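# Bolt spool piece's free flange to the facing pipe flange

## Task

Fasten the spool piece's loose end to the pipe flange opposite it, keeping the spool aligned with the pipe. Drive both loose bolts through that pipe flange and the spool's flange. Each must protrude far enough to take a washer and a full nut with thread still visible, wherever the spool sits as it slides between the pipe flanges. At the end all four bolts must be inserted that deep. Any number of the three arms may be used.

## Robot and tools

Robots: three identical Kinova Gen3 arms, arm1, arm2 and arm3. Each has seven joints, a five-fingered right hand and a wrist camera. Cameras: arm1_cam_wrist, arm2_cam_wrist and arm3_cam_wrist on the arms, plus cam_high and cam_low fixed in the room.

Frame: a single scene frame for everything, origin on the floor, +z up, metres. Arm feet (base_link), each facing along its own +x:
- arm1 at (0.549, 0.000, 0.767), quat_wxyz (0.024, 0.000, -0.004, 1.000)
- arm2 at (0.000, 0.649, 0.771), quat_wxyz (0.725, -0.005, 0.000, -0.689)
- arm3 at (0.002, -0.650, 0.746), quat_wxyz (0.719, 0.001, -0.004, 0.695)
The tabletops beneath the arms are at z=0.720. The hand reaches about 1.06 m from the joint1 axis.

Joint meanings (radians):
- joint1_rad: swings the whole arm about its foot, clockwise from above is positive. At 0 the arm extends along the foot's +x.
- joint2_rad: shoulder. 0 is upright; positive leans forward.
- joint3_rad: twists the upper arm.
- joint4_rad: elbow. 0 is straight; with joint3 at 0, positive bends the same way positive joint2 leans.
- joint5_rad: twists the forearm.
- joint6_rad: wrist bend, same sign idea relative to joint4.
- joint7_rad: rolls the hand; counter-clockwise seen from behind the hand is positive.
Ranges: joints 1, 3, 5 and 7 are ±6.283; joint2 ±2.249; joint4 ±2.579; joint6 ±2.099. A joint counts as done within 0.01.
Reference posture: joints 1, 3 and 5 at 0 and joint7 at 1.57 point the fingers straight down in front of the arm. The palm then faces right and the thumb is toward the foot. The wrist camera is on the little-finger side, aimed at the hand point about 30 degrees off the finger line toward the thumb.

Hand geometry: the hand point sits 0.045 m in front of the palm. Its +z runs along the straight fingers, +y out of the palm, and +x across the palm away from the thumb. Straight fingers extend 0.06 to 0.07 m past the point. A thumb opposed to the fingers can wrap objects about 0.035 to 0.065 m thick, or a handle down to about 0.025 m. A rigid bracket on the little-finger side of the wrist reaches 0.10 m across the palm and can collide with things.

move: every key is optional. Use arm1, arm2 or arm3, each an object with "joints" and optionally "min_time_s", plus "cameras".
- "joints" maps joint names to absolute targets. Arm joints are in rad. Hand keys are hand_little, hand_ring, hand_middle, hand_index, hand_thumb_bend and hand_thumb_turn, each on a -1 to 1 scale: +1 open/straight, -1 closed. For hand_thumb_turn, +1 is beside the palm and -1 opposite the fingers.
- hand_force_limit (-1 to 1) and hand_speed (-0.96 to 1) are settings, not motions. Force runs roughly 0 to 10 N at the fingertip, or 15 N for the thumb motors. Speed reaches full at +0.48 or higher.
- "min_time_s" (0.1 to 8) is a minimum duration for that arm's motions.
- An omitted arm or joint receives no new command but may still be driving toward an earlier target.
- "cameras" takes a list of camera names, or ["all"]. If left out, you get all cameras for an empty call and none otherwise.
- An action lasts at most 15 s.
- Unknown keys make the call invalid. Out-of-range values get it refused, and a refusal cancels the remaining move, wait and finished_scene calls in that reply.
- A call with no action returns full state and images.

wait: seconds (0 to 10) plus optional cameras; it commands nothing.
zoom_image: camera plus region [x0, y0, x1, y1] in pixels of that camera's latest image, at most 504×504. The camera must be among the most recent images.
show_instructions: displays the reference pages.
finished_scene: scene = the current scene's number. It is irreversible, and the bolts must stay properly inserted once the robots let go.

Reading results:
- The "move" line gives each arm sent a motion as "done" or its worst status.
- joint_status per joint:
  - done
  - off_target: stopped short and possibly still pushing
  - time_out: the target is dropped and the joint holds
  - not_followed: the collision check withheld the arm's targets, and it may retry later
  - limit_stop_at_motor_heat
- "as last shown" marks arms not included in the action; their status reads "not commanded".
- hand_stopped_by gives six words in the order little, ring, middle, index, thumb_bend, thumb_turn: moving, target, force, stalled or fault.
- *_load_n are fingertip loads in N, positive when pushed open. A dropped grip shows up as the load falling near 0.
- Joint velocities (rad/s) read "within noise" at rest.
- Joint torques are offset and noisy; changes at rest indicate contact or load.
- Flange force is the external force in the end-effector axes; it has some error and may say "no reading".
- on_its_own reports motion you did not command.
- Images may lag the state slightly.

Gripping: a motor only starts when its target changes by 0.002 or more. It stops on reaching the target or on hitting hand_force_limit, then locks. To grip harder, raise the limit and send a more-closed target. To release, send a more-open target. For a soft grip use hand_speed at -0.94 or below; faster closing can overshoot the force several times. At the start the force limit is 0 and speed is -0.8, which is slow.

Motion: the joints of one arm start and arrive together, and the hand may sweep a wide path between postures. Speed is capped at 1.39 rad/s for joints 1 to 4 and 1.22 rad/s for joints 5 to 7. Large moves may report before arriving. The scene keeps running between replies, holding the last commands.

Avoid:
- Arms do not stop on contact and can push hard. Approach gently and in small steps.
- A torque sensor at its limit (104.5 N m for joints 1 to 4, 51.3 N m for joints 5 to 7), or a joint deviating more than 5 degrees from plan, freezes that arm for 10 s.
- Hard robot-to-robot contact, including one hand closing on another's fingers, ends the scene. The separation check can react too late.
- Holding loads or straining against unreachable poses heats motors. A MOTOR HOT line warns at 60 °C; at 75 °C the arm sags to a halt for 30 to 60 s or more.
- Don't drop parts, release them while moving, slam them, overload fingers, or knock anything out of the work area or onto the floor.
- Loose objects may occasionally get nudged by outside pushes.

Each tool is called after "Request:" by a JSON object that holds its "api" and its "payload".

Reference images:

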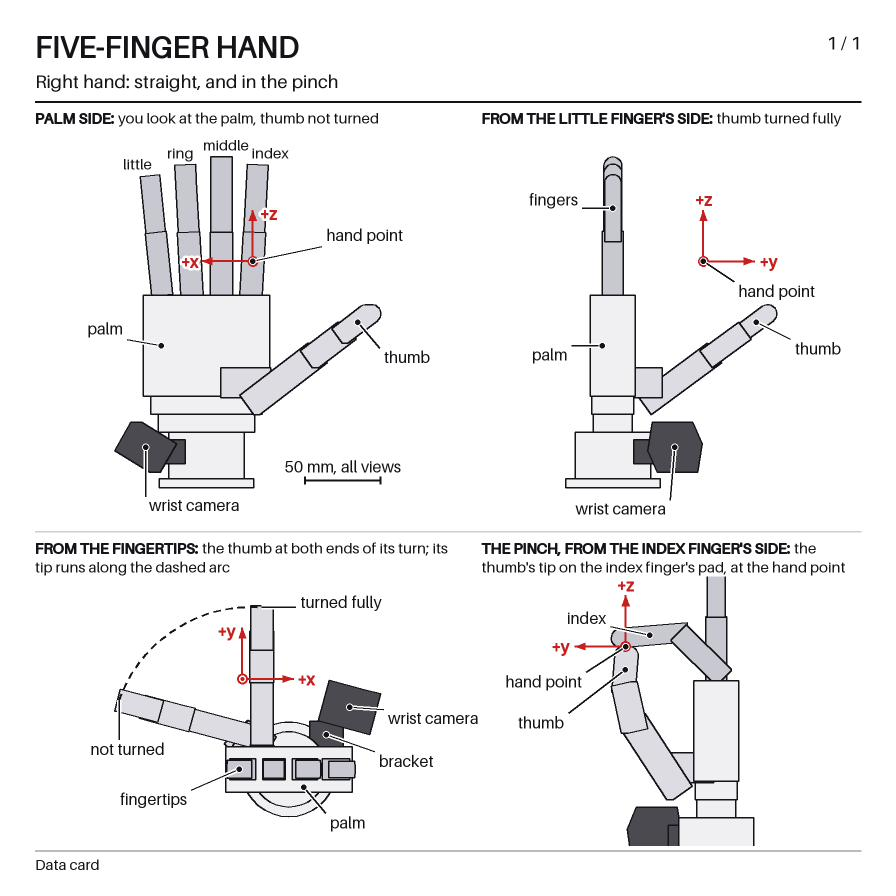

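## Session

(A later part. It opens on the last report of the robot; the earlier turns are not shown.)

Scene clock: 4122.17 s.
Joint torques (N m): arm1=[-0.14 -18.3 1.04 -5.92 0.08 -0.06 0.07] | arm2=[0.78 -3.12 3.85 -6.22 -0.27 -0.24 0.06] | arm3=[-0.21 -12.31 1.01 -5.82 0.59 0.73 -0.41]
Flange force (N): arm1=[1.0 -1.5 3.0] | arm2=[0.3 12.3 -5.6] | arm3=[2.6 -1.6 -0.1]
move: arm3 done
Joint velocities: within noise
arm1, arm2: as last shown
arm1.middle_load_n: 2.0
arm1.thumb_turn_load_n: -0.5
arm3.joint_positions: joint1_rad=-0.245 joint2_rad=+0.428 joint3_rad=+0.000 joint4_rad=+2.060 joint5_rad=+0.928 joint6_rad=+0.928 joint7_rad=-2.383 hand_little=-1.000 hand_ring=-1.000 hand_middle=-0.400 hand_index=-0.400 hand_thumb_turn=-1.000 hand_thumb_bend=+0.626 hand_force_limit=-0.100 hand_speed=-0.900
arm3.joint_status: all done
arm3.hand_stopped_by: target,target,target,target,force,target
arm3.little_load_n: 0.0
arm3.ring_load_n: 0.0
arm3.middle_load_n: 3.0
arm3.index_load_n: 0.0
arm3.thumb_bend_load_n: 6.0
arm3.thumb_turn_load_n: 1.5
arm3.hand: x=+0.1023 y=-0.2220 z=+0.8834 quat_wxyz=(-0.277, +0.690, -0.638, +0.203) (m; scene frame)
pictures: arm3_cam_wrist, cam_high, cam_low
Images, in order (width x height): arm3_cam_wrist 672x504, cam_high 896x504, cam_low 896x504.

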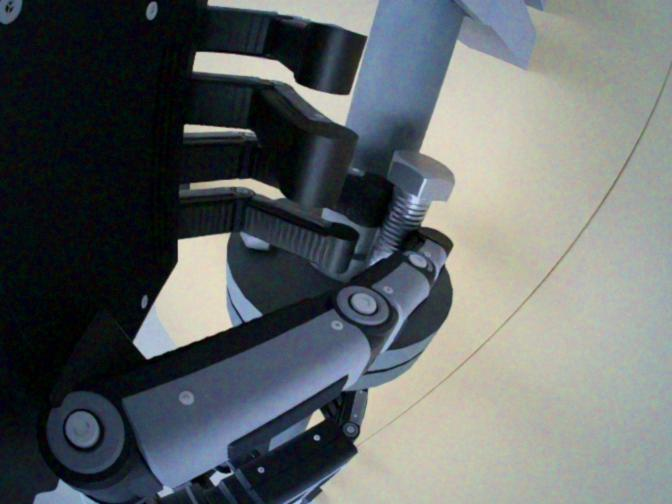

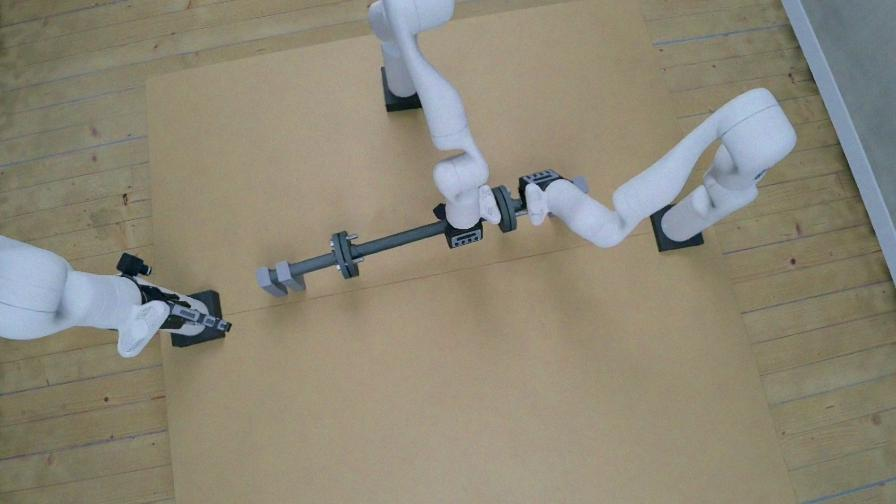

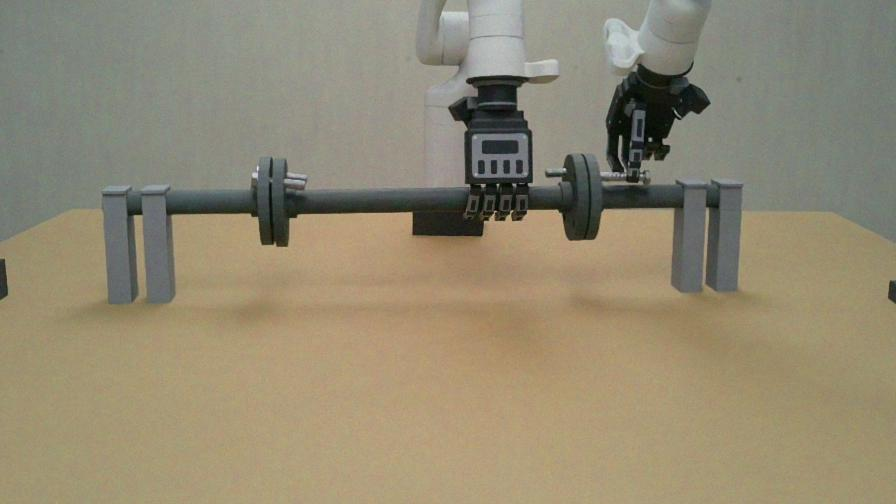

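Request:
{"api": "move", "payload": {"arm3": {"joints": {"joint1_rad": -0.2424, "joint2_rad": 0.4415, "joint3_rad": 0, "joint4_rad": 2.0352, "joint5_rad": 0.9218, "joint6_rad": 0.9343, "joint7_rad": -2.37}, "min_time_s": 3}, "cameras": ["cam_high", "cam_low", "arm3_cam_wrist"]}}

Request:
{"api": "zoom_image", "payload": {"camera": "cam_low", "region": [590, 150, 660, 200]}}

Request:
{"api": "zoom_image", "payload": {"camera": "arm3_cam_wrist", "region": [350, 140, 470, 280]}}

Scene clock: 4146.53 s.
Joint torques (N m): arm1=[-0.21 -18.4 0.99 -5.88 0.02 -0.09 0.04] | arm2=[0.72 -3.05 3.92 -6.25 -0.29 -0.24 0.08] | arm3=[-0.23 -12.66 0.98 -6 0.63 0.69 -0.43]
Flange force (N): arm1=[1.1 -1.9 3.2] | arm2=[0.5 12.4 -5.5] | arm3=[2.8 -1.6 -0.1]
move: arm3 done
Joint velocities: within noise
arm1, arm2: as last shown
arm1.middle_load_n: 2.5
arm1.index_load_n: 0.5
arm3.joint_positions: joint1_rad=-0.242 joint2_rad=+0.441 joint3_rad=+0.000 joint4_rad=+2.035 joint5_rad=+0.922 joint6_rad=+0.934 joint7_rad=-2.370 hand_little=-1.000 hand_ring=-1.000 hand_middle=-0.400 hand_index=-0.400 hand_thumb_turn=-1.000 hand_thumb_bend=+0.626 hand_force_limit=-0.100 hand_speed=-0.900
arm3.joint_status: all done
arm3.hand_stopped_by: target,target,target,target,force,target
arm3.little_load_n: 0.0
arm3.ring_load_n: 0.0
arm3.middle_load_n: 3.0
arm3.index_load_n: 0.0
arm3.thumb_bend_load_n: 5.5
arm3.thumb_turn_load_n: 1.5
arm3.hand: x=+0.1015 y=-0.2140 z=+0.8835 quat_wxyz=(-0.277, +0.690, -0.638, +0.203) (m; scene frame)
pictures: arm3_cam_wrist, cam_high, cam_low
Images, in order (width x height): arm3_cam_wrist 672x504, cam_high 896x504, cam_low 896x504.

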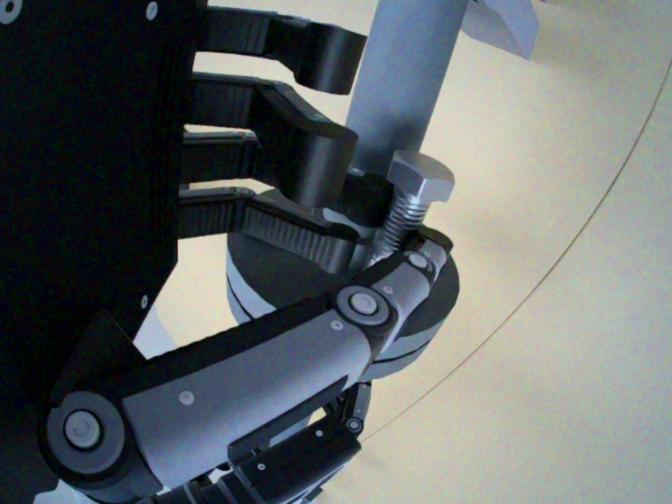

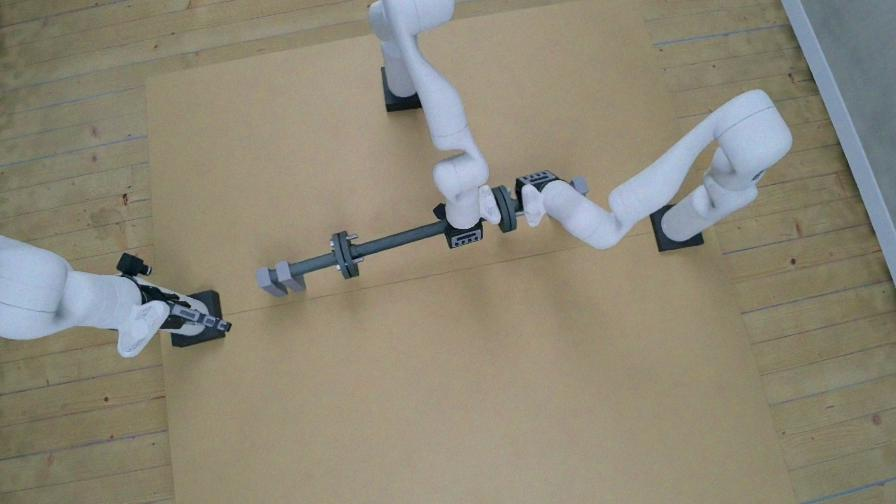

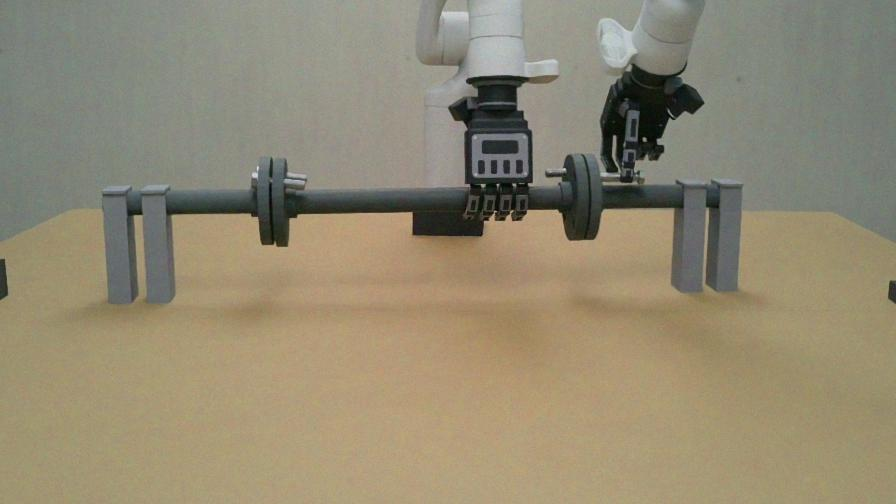

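Scaled by 7.200 from the camera's 896x504 image, which has a finer 1280x720 frame.

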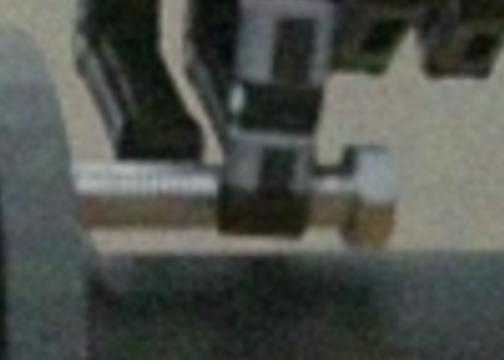

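Scaled by 3.600 from the camera's 672x504 image, which has a finer 960x720 frame.

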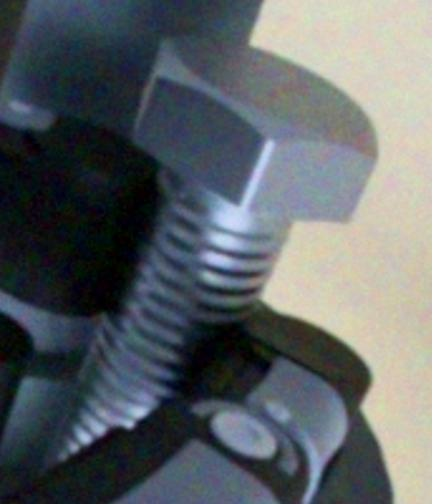

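Request:
{"api": "move", "payload": {"arm3": {"joints": {"hand_index": 0.6, "hand_speed": -0.7}}}}

Request:
{"api": "move", "payload": {"arm3": {"joints": {"joint1_rad": -0.2404, "joint2_rad": 0.4548, "joint3_rad": 0, "joint4_rad": 2.0096, "joint5_rad": 0.916, "joint6_rad": 0.9405, "joint7_rad": -2.3568}, "min_time_s": 3}, "cameras": ["cam_high", "cam_low", "arm3_cam_wrist"]}}

Request:
{"api": "zoom_image", "payload": {"camera": "cam_low", "region": [590, 150, 660, 200]}}

Request:
{"api": "zoom_image", "payload": {"camera": "arm3_cam_wrist", "region": [350, 140, 470, 280]}}

Scene clock: 4160.03 s.
Joint torques (N m): arm1=[-0.13 -18.33 0.9 -6.04 0.05 -0.09 0.1] | arm2=[0.77 -3.1 3.89 -6.28 -0.3 -0.24 0.04] | arm3=[1.55 -9.81 2.46 -6.04 1.26 0.21 -0.61]
Flange force (N): arm1=[0.8 -1.2 3.1] | arm2=[0.4 12.3 -5.4] | arm3=[6.4 -2.7 -10.7]
move: arm3 off_target
Joint velocities: within noise
arm1, arm2: as last shown
arm1.middle_load_n: 2.0
arm1.index_load_n: 0.0
arm1.thumb_bend_load_n: 8.5
arm1.thumb_turn_load_n: 0.0
arm3.joint_positions: joint1_rad=-0.242 joint2_rad=+0.441 joint3_rad=+0.000 joint4_rad=+2.035 joint5_rad=+0.922 joint6_rad=+0.934 joint7_rad=-2.370 hand_little=-1.000 hand_ring=-1.000 hand_middle=-0.400 hand_index=-0.050 hand_thumb_turn=-1.000 hand_thumb_bend=+0.626 hand_force_limit=-0.100 hand_speed=-0.700
arm3.joint_status: hand_index off_target (ended at -0.050, target +0.600); the others done
arm3.hand_stopped_by: target,target,target,stalled,force,target
arm3.little_load_n: 0.0
arm3.ring_load_n: 0.0
arm3.middle_load_n: 2.5
arm3.index_load_n: -14.5
arm3.thumb_bend_load_n: 5.5
arm3.thumb_turn_load_n: 2.0
arm3.hand: x=+0.1015 y=-0.2140 z=+0.8835 quat_wxyz=(-0.277, +0.690, -0.638, +0.203) (m; scene frame)
pictures: none

Scene clock: 4163.33 s.
Joint torques (N m): arm1=[-0.1 -18.28 0.96 -5.92 0.06 -0.07 0.09] | arm2=[0.7 -3.12 3.86 -6.23 -0.32 -0.22 0.07] | arm3=[-9.26 -15.76 -7.02 -41.51 10.59 -18.14 -4.41]
Flange force (N): arm1=[0.8 -1.5 3.0] | arm2=[0.3 12.3 -5.5] | arm3=[78.0 -13.8 -24.4]
move: arm3 done
Joint velocities: within noise
arm1: as last shown
arm1.middle_load_n: 2.5
arm1.thumb_bend_load_n: 8.0
arm1.thumb_turn_load_n: -0.5
arm2.joint_positions: joint1_rad=+0.616 joint2_rad=-0.270 joint3_rad=-0.068 joint4_rad=+1.571 joint5_rad=-0.119 joint6_rad=+1.827 joint7_rad=-1.961 hand_little=+1.000 hand_ring=+1.000 hand_middle=+1.000 hand_index=+1.000 hand_thumb_turn=+1.000 hand_thumb_bend=+1.000 hand_force_limit=+0.000 hand_speed=-0.800
arm2.joint_status: not commanded
arm2.hand_stopped_by: target,target,target,target,target,target
arm2.little_load_n: 0.0
arm2.ring_load_n: 0.0
arm2.middle_load_n: 0.0
arm2.index_load_n: 0.0
arm2.thumb_bend_load_n: 0.0
arm2.thumb_turn_load_n: 0.0
arm2.hand: x=-0.0605 y=+0.4097 z=+1.2323 quat_wxyz=(-0.043, -0.936, -0.349, -0.023) (m; scene frame)
arm3.joint_positions: joint1_rad=-0.240 joint2_rad=+0.455 joint3_rad=+0.000 joint4_rad=+2.010 joint5_rad=+0.916 joint6_rad=+0.941 joint7_rad=-2.357 hand_little=-1.000 hand_ring=-1.000 hand_middle=-0.400 hand_index=-0.069 hand_thumb_turn=-1.000 hand_thumb_bend=+0.626 hand_force_limit=-0.100 hand_speed=-0.700
arm3.joint_status: all done
arm3.hand_stopped_by: target,target,target,stalled,force,target
arm3.little_load_n: 0.5
arm3.ring_load_n: 0.0
arm3.middle_load_n: 3.0
arm3.index_load_n: -29.5
arm3.thumb_bend_load_n: 6.0
arm3.thumb_turn_load_n: 1.0
arm3.hand: x=+0.1006 y=-0.2059 z=+0.8835 quat_wxyz=(-0.277, +0.690, -0.637, +0.203) (m; scene frame)
pictures: arm3_cam_wrist, cam_high, cam_low
Images, in order (width x height): arm3_cam_wrist 672x504, cam_high 896x504, cam_low 896x504.

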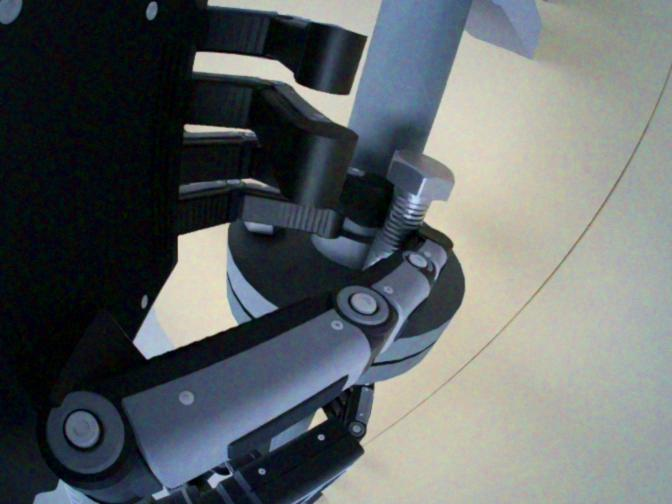

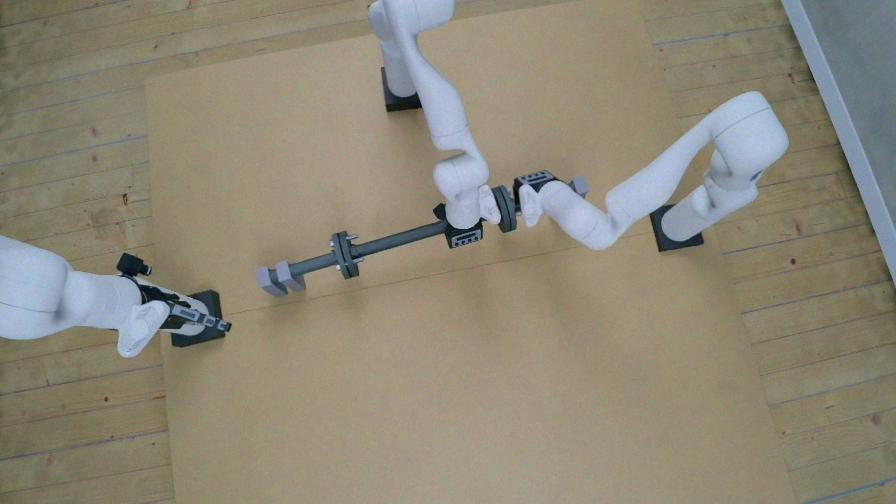

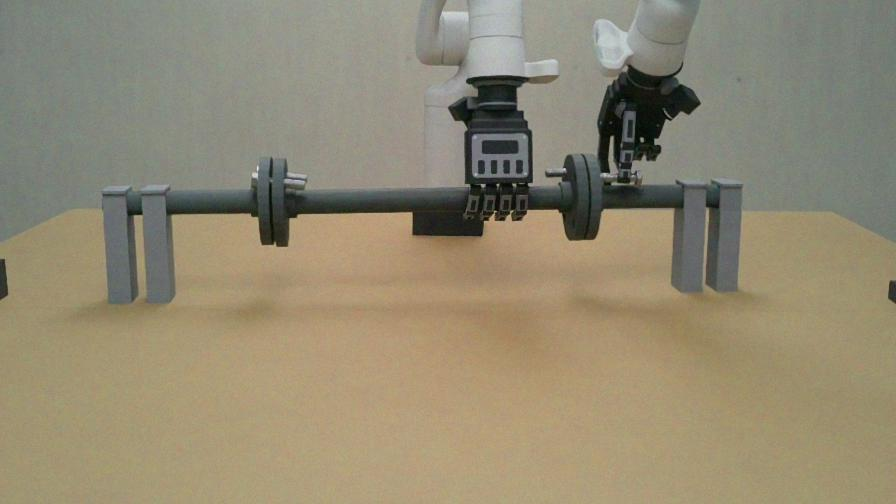

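Scaled by 7.200 from the camera's 896x504 image, which has a finer 1280x720 frame.

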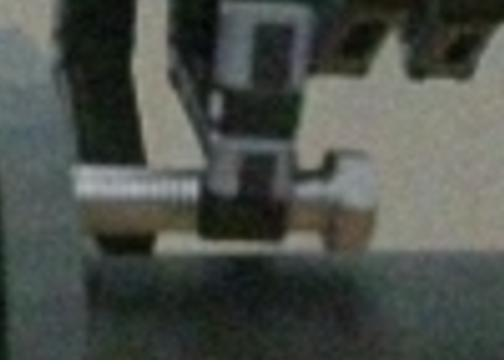

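Scaled by 3.600 from the camera's 672x504 image, which has a finer 960x720 frame.

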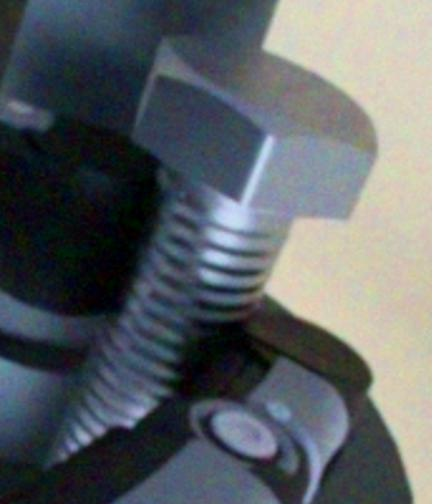

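Request:
{"api": "move", "payload": {"arm3": {"joints": {"joint1_rad": -0.2424, "joint2_rad": 0.4415, "joint3_rad": 0, "joint4_rad": 2.0352, "joint5_rad": 0.9218, "joint6_rad": 0.9343, "joint7_rad": -2.37, "hand_index": -0.4}, "min_time_s": 1}, "cameras": ["cam_low", "arm3_cam_wrist"]}}

Request:
{"api": "zoom_image", "payload": {"camera": "cam_low", "region": [590, 150, 660, 200]}}

Scene clock: 4176.53 s.
Joint torques (N m): arm1=[-0.07 -18.44 0.91 -5.97 0.03 -0.05 0.08] | arm2=[0.75 -3.12 3.9 -6.25 -0.34 -0.24 0.03] | arm3=[-0.2 -12.61 1.11 -5.88 0.57 0.73 -0.36]
Flange force (N): arm1=[0.7 -1.5 3.3] | arm2=[0.3 12.3 -5.5] | arm3=[2.7 -1.4 -0.1]
move: arm3 off_target
Joint velocities: within noise
arm1, arm2: as last shown
arm1.middle_load_n: 2.0
arm2.thumb_turn_load_n: 0.5
arm3.joint_positions: joint1_rad=-0.242 joint2_rad=+0.441 joint3_rad=+0.000 joint4_rad=+2.035 joint5_rad=+0.922 joint6_rad=+0.934 joint7_rad=-2.370 hand_little=-1.000 hand_ring=-1.000 hand_middle=-0.400 hand_index=-0.139 hand_thumb_turn=-1.000 hand_thumb_bend=+0.627 hand_force_limit=-0.100 hand_speed=-0.700
arm3.joint_status: hand_index off_target (ended at -0.139, target -0.400); the others done
arm3.hand_stopped_by: target,target,target,force,force,target
arm3.little_load_n: 0.0
arm3.ring_load_n: 0.0
arm3.middle_load_n: 2.5
arm3.index_load_n: 0.0
arm3.thumb_bend_load_n: 5.5
arm3.thumb_turn_load_n: 1.5
arm3.hand: x=+0.1014 y=-0.2140 z=+0.8835 quat_wxyz=(-0.277, +0.690, -0.638, +0.203) (m; scene frame)
pictures: arm3_cam_wrist, cam_low
Images, in order (width x height): arm3_cam_wrist 672x504, cam_low 896x504.

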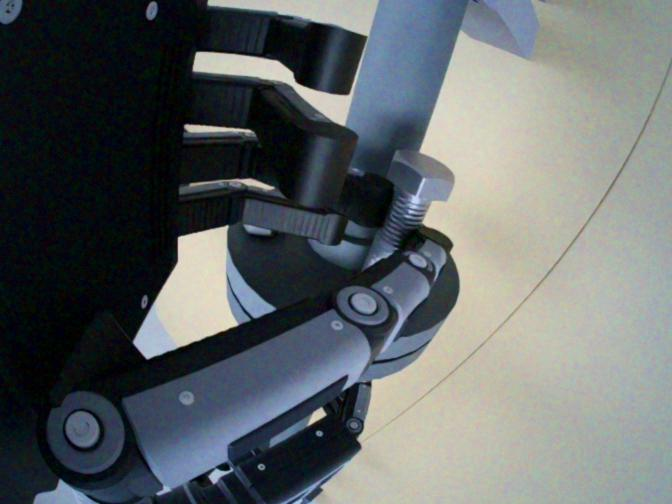

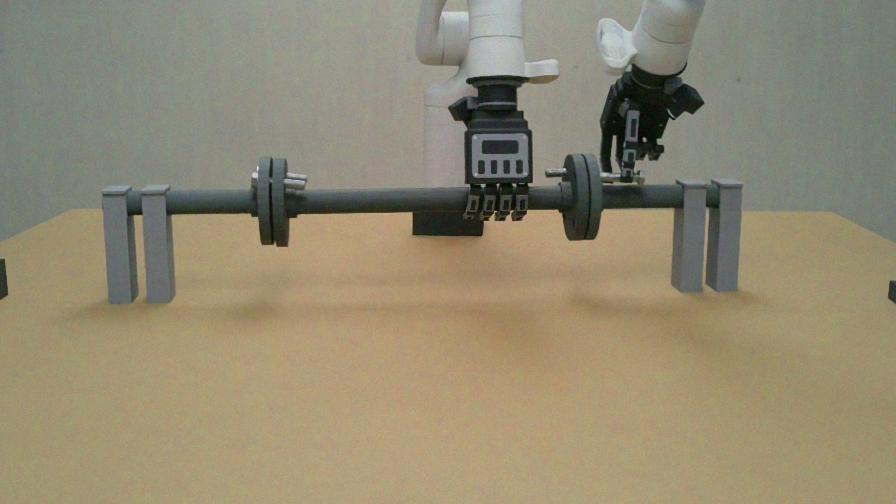

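Scaled by 7.200 from the camera's 896x504 image, which has a finer 1280x720 frame.

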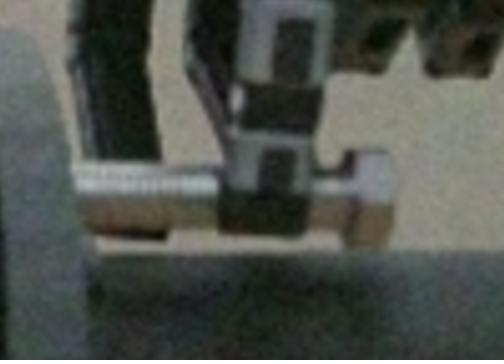

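Request:
{"api": "move", "payload": {"arm3": {"joints": {"joint1_rad": -0.2477, "joint2_rad": 0.4118, "joint3_rad": 0, "joint4_rad": 2.0916, "joint5_rad": 0.9349, "joint6_rad": 0.921, "joint7_rad": -2.3991, "hand_index": -0.402}, "min_time_s": 2.5}}}

Request:
{"api": "move", "payload": {"arm3": {"joints": {"joint1_rad": -0.2535, "joint2_rad": 0.2905, "joint3_rad": 0, "joint4_rad": 2.0963, "joint5_rad": 0.8679, "joint6_rad": 0.9964, "joint7_rad": -2.2902}, "min_time_s": 2.5}, "cameras": ["cam_low", "arm3_cam_wrist", "cam_high"]}}

Scene clock: 4242.07 s.
Joint torques (N m): arm1=[-0.13 -18.35 1.02 -5.97 0.11 -0.08 0.05] | arm2=[0.73 -3.17 3.88 -6.25 -0.29 -0.25 0.08] | arm3=[-0.13 -11.95 1 -5.69 0.6 0.76 -0.36]
Flange force (N): arm1=[1.0 -1.4 3.1] | arm2=[0.2 12.5 -5.6] | arm3=[2.5 -1.3 -0.2]
move: arm3 done
Joint velocities: within noise
arm1, arm2: as last shown
arm1.thumb_turn_load_n: 0.0
arm2.thumb_turn_load_n: 0.0
arm3.joint_positions: joint1_rad=-0.248 joint2_rad=+0.412 joint3_rad=+0.000 joint4_rad=+2.092 joint5_rad=+0.935 joint6_rad=+0.921 joint7_rad=-2.399 hand_little=-1.000 hand_ring=-1.000 hand_middle=-0.400 hand_index=-0.402 hand_thumb_turn=-1.000 hand_thumb_bend=+0.627 hand_force_limit=-0.100 hand_speed=-0.700
arm3.joint_status: all done
arm3.hand_stopped_by: target,target,target,target,force,target
arm3.little_load_n: 0.0
arm3.ring_load_n: 0.0
arm3.middle_load_n: 2.5
arm3.index_load_n: 0.0
arm3.thumb_bend_load_n: 5.0
arm3.thumb_turn_load_n: 1.5
arm3.hand: x=+0.1033 y=-0.2319 z=+0.8834 quat_wxyz=(-0.277, +0.690, -0.638, +0.203) (m; scene frame)
pictures: none

Scene clock: 4244.87 s.
Joint torques (N m): arm1=[-0.14 -18.35 0.99 -5.94 0.08 -0.1 0.1] | arm2=[0.79 -3.11 3.87 -6.23 -0.29 -0.23 0.09] | arm3=[-0.27 -10.4 0.81 -6.48 0.72 0.6 -0.39]
Flange force (N): arm1=[0.9 -1.6 3.1] | arm2=[0.3 12.5 -5.5] | arm3=[3.0 -1.5 0.1]
move: arm3 done
Joint velocities: within noise
arm1, arm2: as last shown
arm1.middle_load_n: 2.5
arm2.little_load_n: -0.5
arm3.joint_positions: joint1_rad=-0.254 joint2_rad=+0.291 joint3_rad=+0.000 joint4_rad=+2.096 joint5_rad=+0.868 joint6_rad=+0.996 joint7_rad=-2.290 hand_little=-1.000 hand_ring=-1.000 hand_middle=-0.400 hand_index=-0.402 hand_thumb_turn=-1.000 hand_thumb_bend=+0.627 hand_force_limit=-0.100 hand_speed=-0.700
arm3.joint_status: all done
arm3.hand_stopped_by: target,target,target,target,force,target
arm3.little_load_n: 0.0
arm3.ring_load_n: 0.0
arm3.middle_load_n: 3.0
arm3.index_load_n: 0.0
arm3.thumb_bend_load_n: 5.5
arm3.thumb_turn_load_n: 1.0
arm3.hand: x=+0.1055 y=-0.2519 z=+0.9243 quat_wxyz=(-0.277, +0.690, -0.638, +0.203) (m; scene frame)
pictures: arm3_cam_wrist, cam_high, cam_low
Images, in order (width x height): arm3_cam_wrist 672x504, cam_high 896x504, cam_low 896x504.

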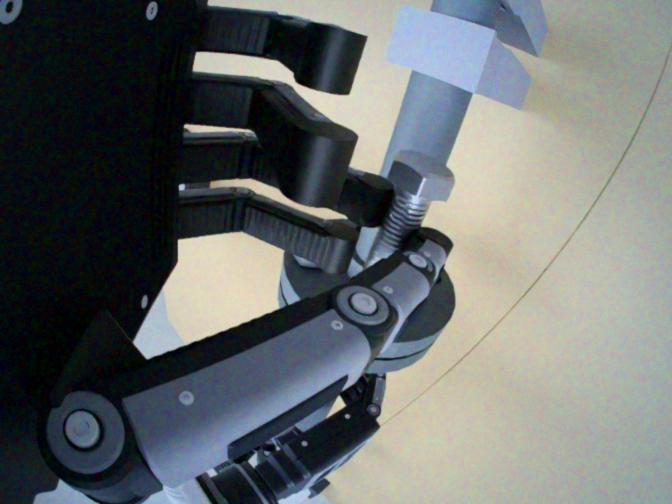

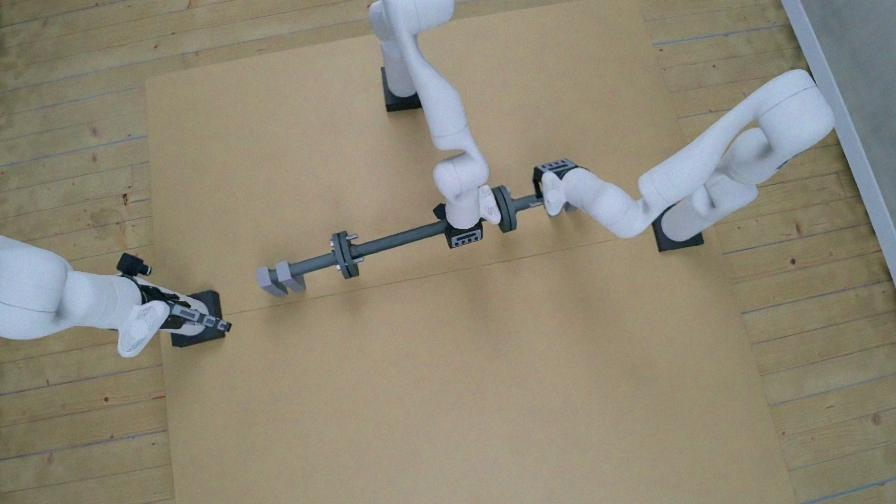

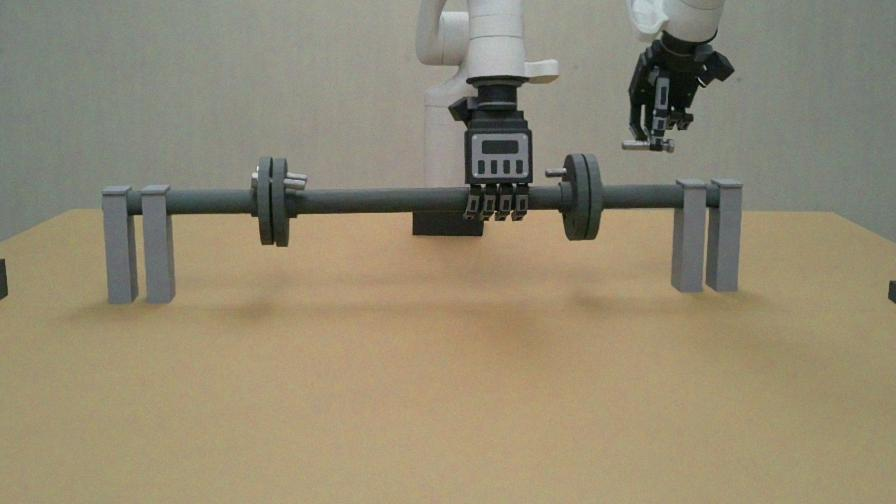

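Request:
{"api": "move", "payload": {"arm3": {"joints": {"hand_index": 1.0}}, "cameras": ["cam_low", "arm3_cam_wrist"]}}

Request:
{"api": "zoom_image", "payload": {"camera": "cam_low", "region": [590, 100, 710, 220]}}

Scene clock: 4257.83 s.
Joint torques (N m): arm1=[-0.11 -18.37 0.97 -5.96 0.07 -0.14 0.05] | arm2=[0.8 -3.12 3.92 -6.32 -0.27 -0.24 0.06] | arm3=[-0.27 -10.5 0.83 -6.44 0.71 0.6 -0.39]
Flange force (N): arm1=[0.9 -1.6 3.0] | arm2=[0.5 12.5 -5.3] | arm3=[2.7 -1.3 0.2]
move: arm3 done
Joint velocities: within noise
arm1.joint_positions: joint1_rad=-0.224 joint2_rad=+0.612 joint3_rad=+0.000 joint4_rad=+1.752 joint5_rad=+0.009 joint6_rad=+0.603 joint7_rad=-0.083 hand_little=-0.027 hand_ring=-0.026 hand_middle=-0.026 hand_index=-0.009 hand_thumb_turn=-1.000 hand_thumb_bend=+0.347 hand_force_limit=-0.500 hand_speed=-0.800
arm1.joint_status: not commanded
arm1.hand_stopped_by: force,force,force,force,force,target
arm1.little_load_n: 4.0
arm1.ring_load_n: 5.5
arm1.middle_load_n: 2.5
arm1.index_load_n: 0.5
arm1.thumb_bend_load_n: 8.0
arm1.thumb_turn_load_n: 0.0
arm1.hand: x=+0.0961 y=-0.0904 z=+0.8446 quat_wxyz=(-0.058, +0.668, +0.739, -0.065) (m; scene frame)
arm2: as last shown
arm2.little_load_n: 0.0
arm3.joint_positions: joint1_rad=-0.254 joint2_rad=+0.291 joint3_rad=+0.000 joint4_rad=+2.096 joint5_rad=+0.868 joint6_rad=+0.996 joint7_rad=-2.290 hand_little=-1.000 hand_ring=-1.000 hand_middle=-0.400 hand_index=+1.000 hand_thumb_turn=-1.000 hand_thumb_bend=+0.627 hand_force_limit=-0.100 hand_speed=-0.700
arm3.joint_status: all done
arm3.hand_stopped_by: target,target,target,target,force,target
arm3.little_load_n: 0.0
arm3.ring_load_n: 0.0
arm3.middle_load_n: 2.5
arm3.index_load_n: 0.0
arm3.thumb_bend_load_n: 5.0
arm3.thumb_turn_load_n: 1.0
arm3.hand: x=+0.1055 y=-0.2519 z=+0.9243 quat_wxyz=(-0.277, +0.690, -0.638, +0.203) (m; scene frame)
pictures: arm3_cam_wrist, cam_low
Images, in order (width x height): arm3_cam_wrist 672x504, cam_low 896x504.

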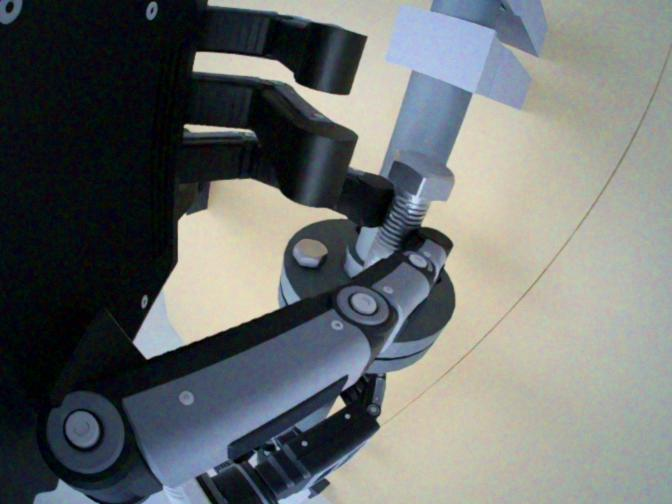

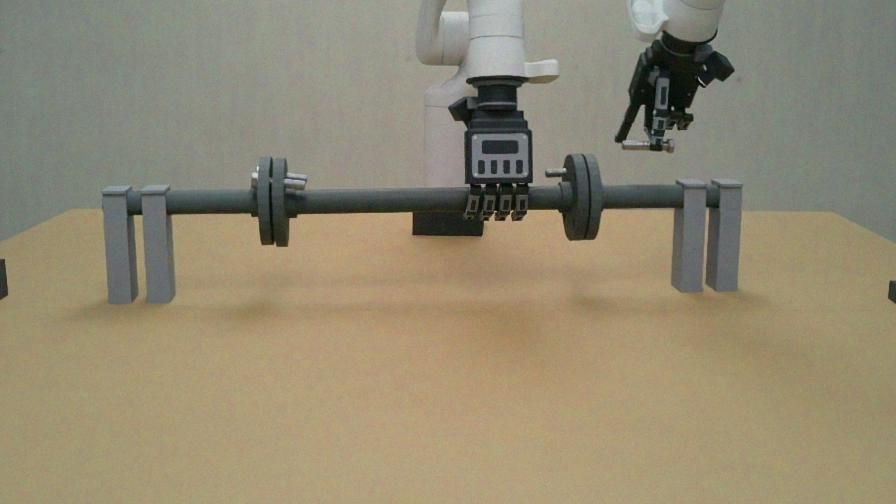

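Scaled by 4.200 from the camera's 896x504 image, which has a finer 1280x720 frame.

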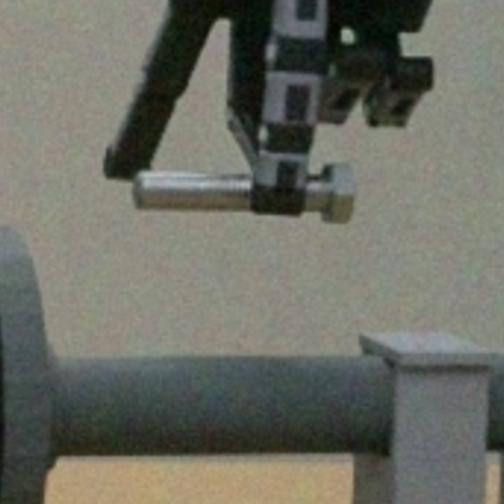

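Request:
{"api": "move", "payload": {"arm3": {"joints": {"joint1_rad": -0.2477, "joint2_rad": 0.4118, "joint3_rad": 0, "joint4_rad": 2.0916, "joint5_rad": 0.9349, "joint6_rad": 0.921, "joint7_rad": -2.3991}, "min_time_s": 3}, "cameras": ["cam_low"]}}

Request:
{"api": "zoom_image", "payload": {"camera": "cam_low", "region": [590, 150, 660, 200]}}

Request:
{"api": "move", "payload": {"arm3": {"joints": {"joint1_rad": -0.2424, "joint2_rad": 0.4415, "joint3_rad": 0, "joint4_rad": 2.0352, "joint5_rad": 0.9218, "joint6_rad": 0.9343, "joint7_rad": -2.37}, "min_time_s": 4}, "cameras": ["cam_low"]}}

Request:
{"api": "zoom_image", "payload": {"camera": "cam_low", "region": [590, 150, 660, 200]}}

Scene clock: 4273.03 s.
Joint torques (N m): arm1=[-0.18 -18.47 0.88 -5.97 0.12 -0.08 0.09] | arm2=[0.77 -3.1 3.88 -6.27 -0.31 -0.23 0.06] | arm3=[-0.15 -11.86 0.99 -5.7 0.56 0.75 -0.38]
Flange force (N): arm1=[0.9 -1.6 3.3] | arm2=[0.4 12.3 -5.4] | arm3=[2.7 -1.5 -0.3]
move: arm3 done
Joint velocities: within noise
arm1, arm2: as last shown
arm1.index_load_n: 0.0
arm3.joint_positions: joint1_rad=-0.248 joint2_rad=+0.412 joint3_rad=+0.000 joint4_rad=+2.092 joint5_rad=+0.935 joint6_rad=+0.921 joint7_rad=-2.399 hand_little=-1.000 hand_ring=-1.000 hand_middle=-0.400 hand_index=+1.000 hand_thumb_turn=-1.000 hand_thumb_bend=+0.627 hand_force_limit=-0.100 hand_speed=-0.700
arm3.joint_status: all done
arm3.hand_stopped_by: target,target,target,target,force,target
arm3.little_load_n: 0.0
arm3.ring_load_n: 0.0
arm3.middle_load_n: 2.5
arm3.index_load_n: -0.5
arm3.thumb_bend_load_n: 5.5
arm3.thumb_turn_load_n: 1.5
arm3.hand: x=+0.1033 y=-0.2319 z=+0.8834 quat_wxyz=(-0.277, +0.690, -0.638, +0.203) (m; scene frame)
pictures: cam_low
Images, in order (width x height): cam_low 896x504.

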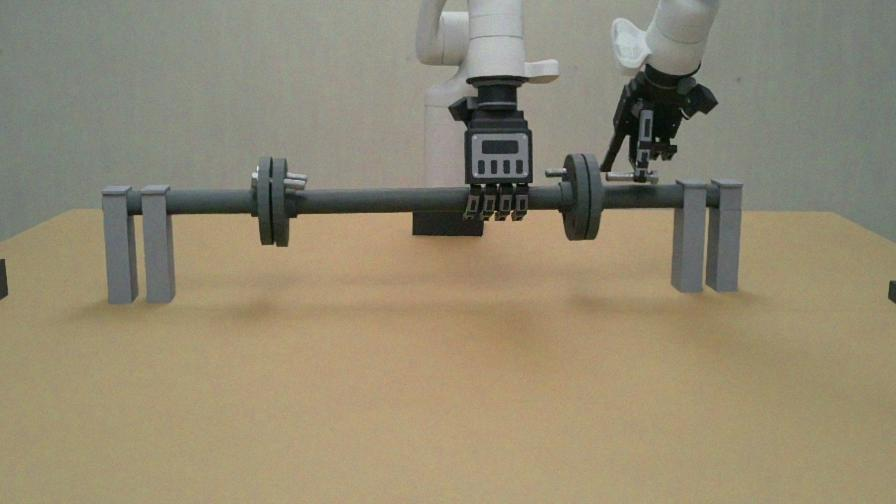

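Scaled by 7.200 from the camera's 896x504 image, which has a finer 1280x720 frame.

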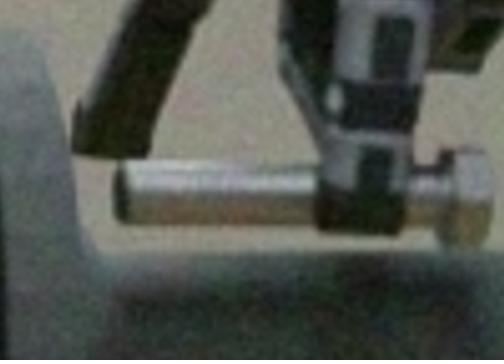

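Scene clock: 4277.33 s.
Joint torques (N m): arm1=[-0.04 -18.44 1.03 -5.84 -0.02 -0.09 0.05] | arm2=[0.76 -3.12 3.92 -6.28 -0.28 -0.27 0.07] | arm3=[-0.23 -12.62 1.1 -5.97 0.59 0.73 -0.39]
Flange force (N): arm1=[0.7 -2.0 3.2] | arm2=[0.5 12.5 -5.5] | arm3=[2.9 -1.5 0.0]
move: arm3 done
Joint velocities: within noise
arm1, arm2: as last shown
arm1.thumb_turn_load_n: -0.5
arm3.joint_positions: joint1_rad=-0.242 joint2_rad=+0.442 joint3_rad=+0.000 joint4_rad=+2.035 joint5_rad=+0.922 joint6_rad=+0.934 joint7_rad=-2.370 hand_little=-1.000 hand_ring=-1.000 hand_middle=-0.400 hand_index=+1.000 hand_thumb_turn=-1.000 hand_thumb_bend=+0.627 hand_force_limit=-0.100 hand_speed=-0.700
arm3.joint_status: all done
arm3.hand_stopped_by: target,target,target,target,force,target
arm3.little_load_n: 0.0
arm3.ring_load_n: 0.0
arm3.middle_load_n: 3.0
arm3.index_load_n: 0.0
arm3.thumb_bend_load_n: 5.5
arm3.thumb_turn_load_n: 1.5
arm3.hand: x=+0.1015 y=-0.2140 z=+0.8835 quat_wxyz=(-0.277, +0.690, -0.638, +0.203) (m; scene frame)
pictures: cam_low
Images, in order (width x height): cam_low 896x504.

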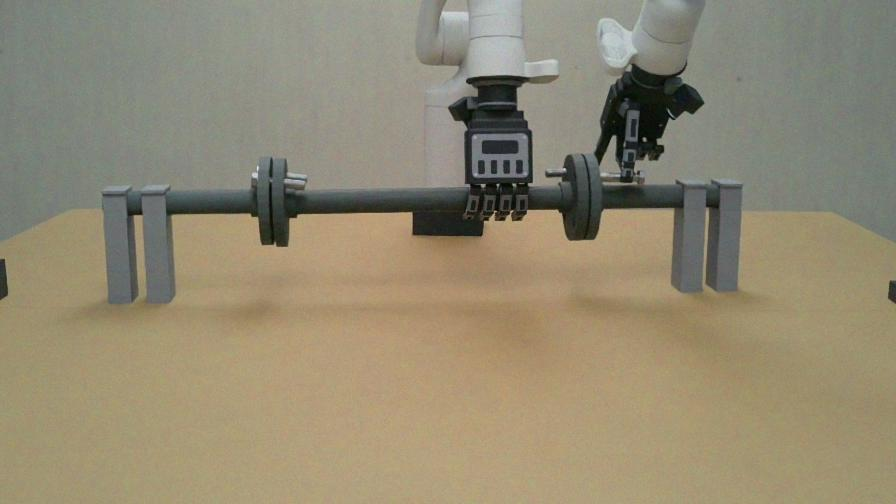

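Scaled by 7.200 from the camera's 896x504 image, which has a finer 1280x720 frame.

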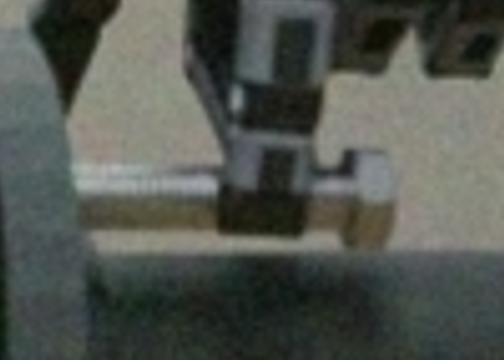

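Request:
{"api": "move", "payload": {"arm3": {"joints": {"joint1_rad": -0.2414, "joint2_rad": 0.4482, "joint3_rad": 0, "joint4_rad": 2.0224, "joint5_rad": 0.9189, "joint6_rad": 0.9374, "joint7_rad": -2.3634}, "min_time_s": 3}, "cameras": ["cam_low", "arm3_cam_wrist", "cam_high"]}}

Request:
{"api": "zoom_image", "payload": {"camera": "cam_low", "region": [590, 150, 660, 200]}}

Request:
{"api": "zoom_image", "payload": {"camera": "arm3_cam_wrist", "region": [300, 140, 480, 320]}}

Scene clock: 4295.13 s.
Joint torques (N m): arm1=[-0.11 -18.4 1.07 -5.98 0.06 -0.08 0.08] | arm2=[0.74 -3.11 3.93 -6.27 -0.31 -0.24 0.06] | arm3=[-0.25 -12.83 1 -6.05 0.61 0.67 -0.44]
Flange force (N): arm1=[0.9 -1.5 3.2] | arm2=[0.4 12.5 -5.4] | arm3=[2.8 -1.6 0.0]
move: arm3 done
Joint velocities: within noise
arm1, arm2: as last shown
arm1.middle_load_n: 2.0
arm1.index_load_n: 0.5
arm3.joint_positions: joint1_rad=-0.241 joint2_rad=+0.448 joint3_rad=+0.000 joint4_rad=+2.022 joint5_rad=+0.919 joint6_rad=+0.937 joint7_rad=-2.363 hand_little=-1.000 hand_ring=-1.000 hand_middle=-0.400 hand_index=+1.000 hand_thumb_turn=-1.000 hand_thumb_bend=+0.627 hand_force_limit=-0.100 hand_speed=-0.700
arm3.joint_status: all done
arm3.hand_stopped_by: target,target,target,target,force,target
arm3.little_load_n: 0.0
arm3.ring_load_n: 0.5
arm3.middle_load_n: 2.5
arm3.index_load_n: 0.0
arm3.thumb_bend_load_n: 5.5
arm3.thumb_turn_load_n: 1.5
arm3.hand: x=+0.1010 y=-0.2099 z=+0.8835 quat_wxyz=(-0.277, +0.690, -0.637, +0.203) (m; scene frame)
pictures: arm3_cam_wrist, cam_high, cam_low
Images, in order (width x height): arm3_cam_wrist 672x504, cam_high 896x504, cam_low 896x504.

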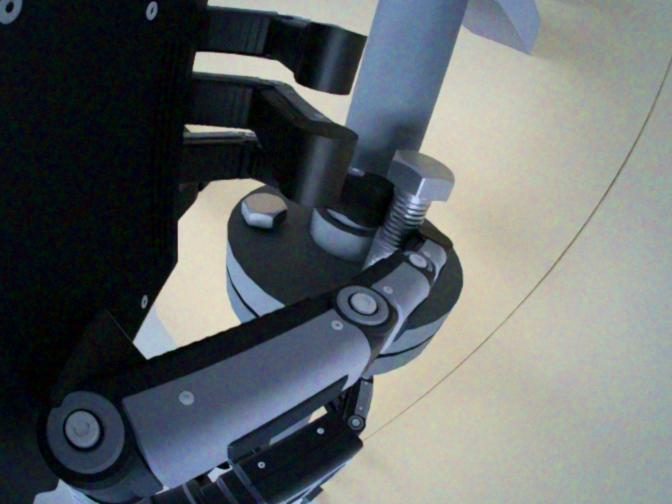

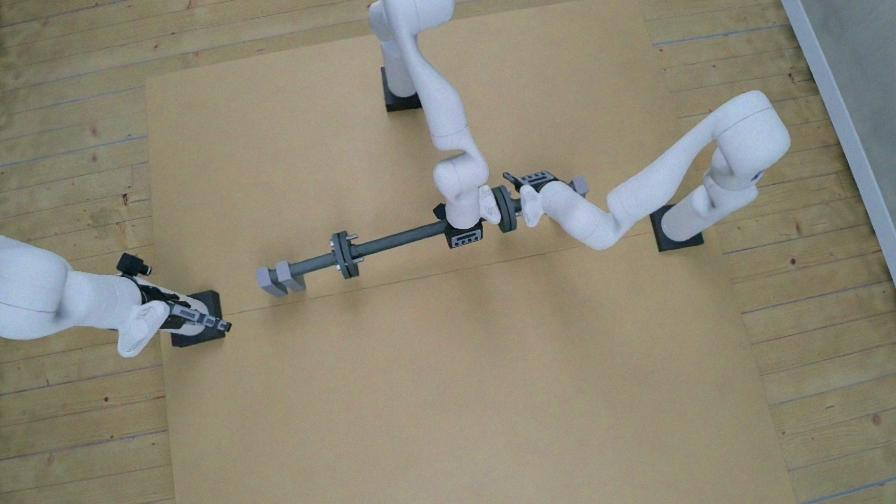

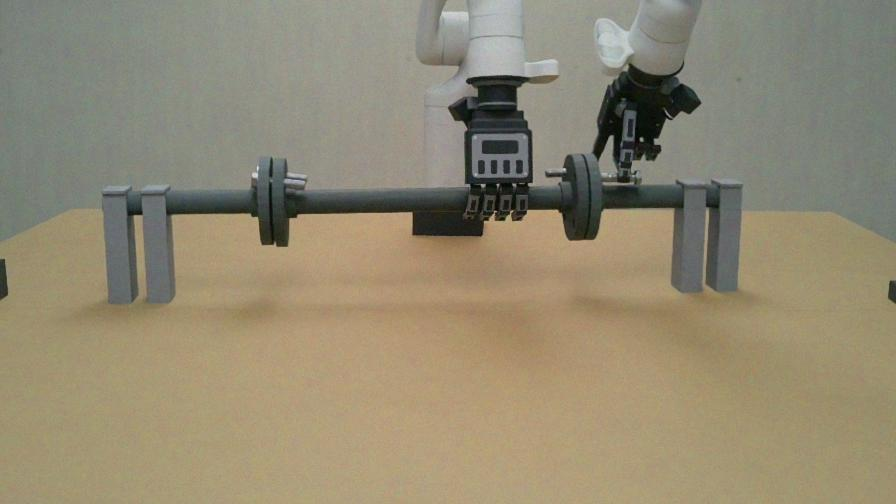

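Scaled by 7.200 from the camera's 896x504 image, which has a finer 1280x720 frame.

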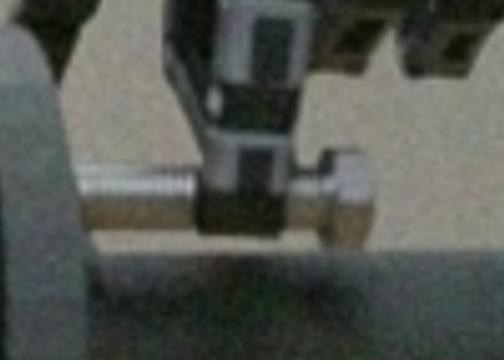

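Scaled by 2.800 from the camera's 672x504 image, which has a finer 960x720 frame.

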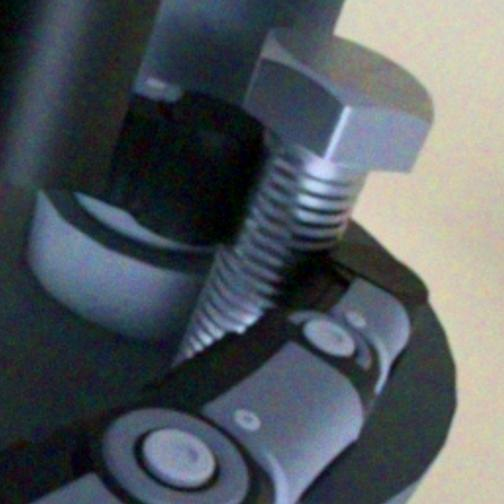

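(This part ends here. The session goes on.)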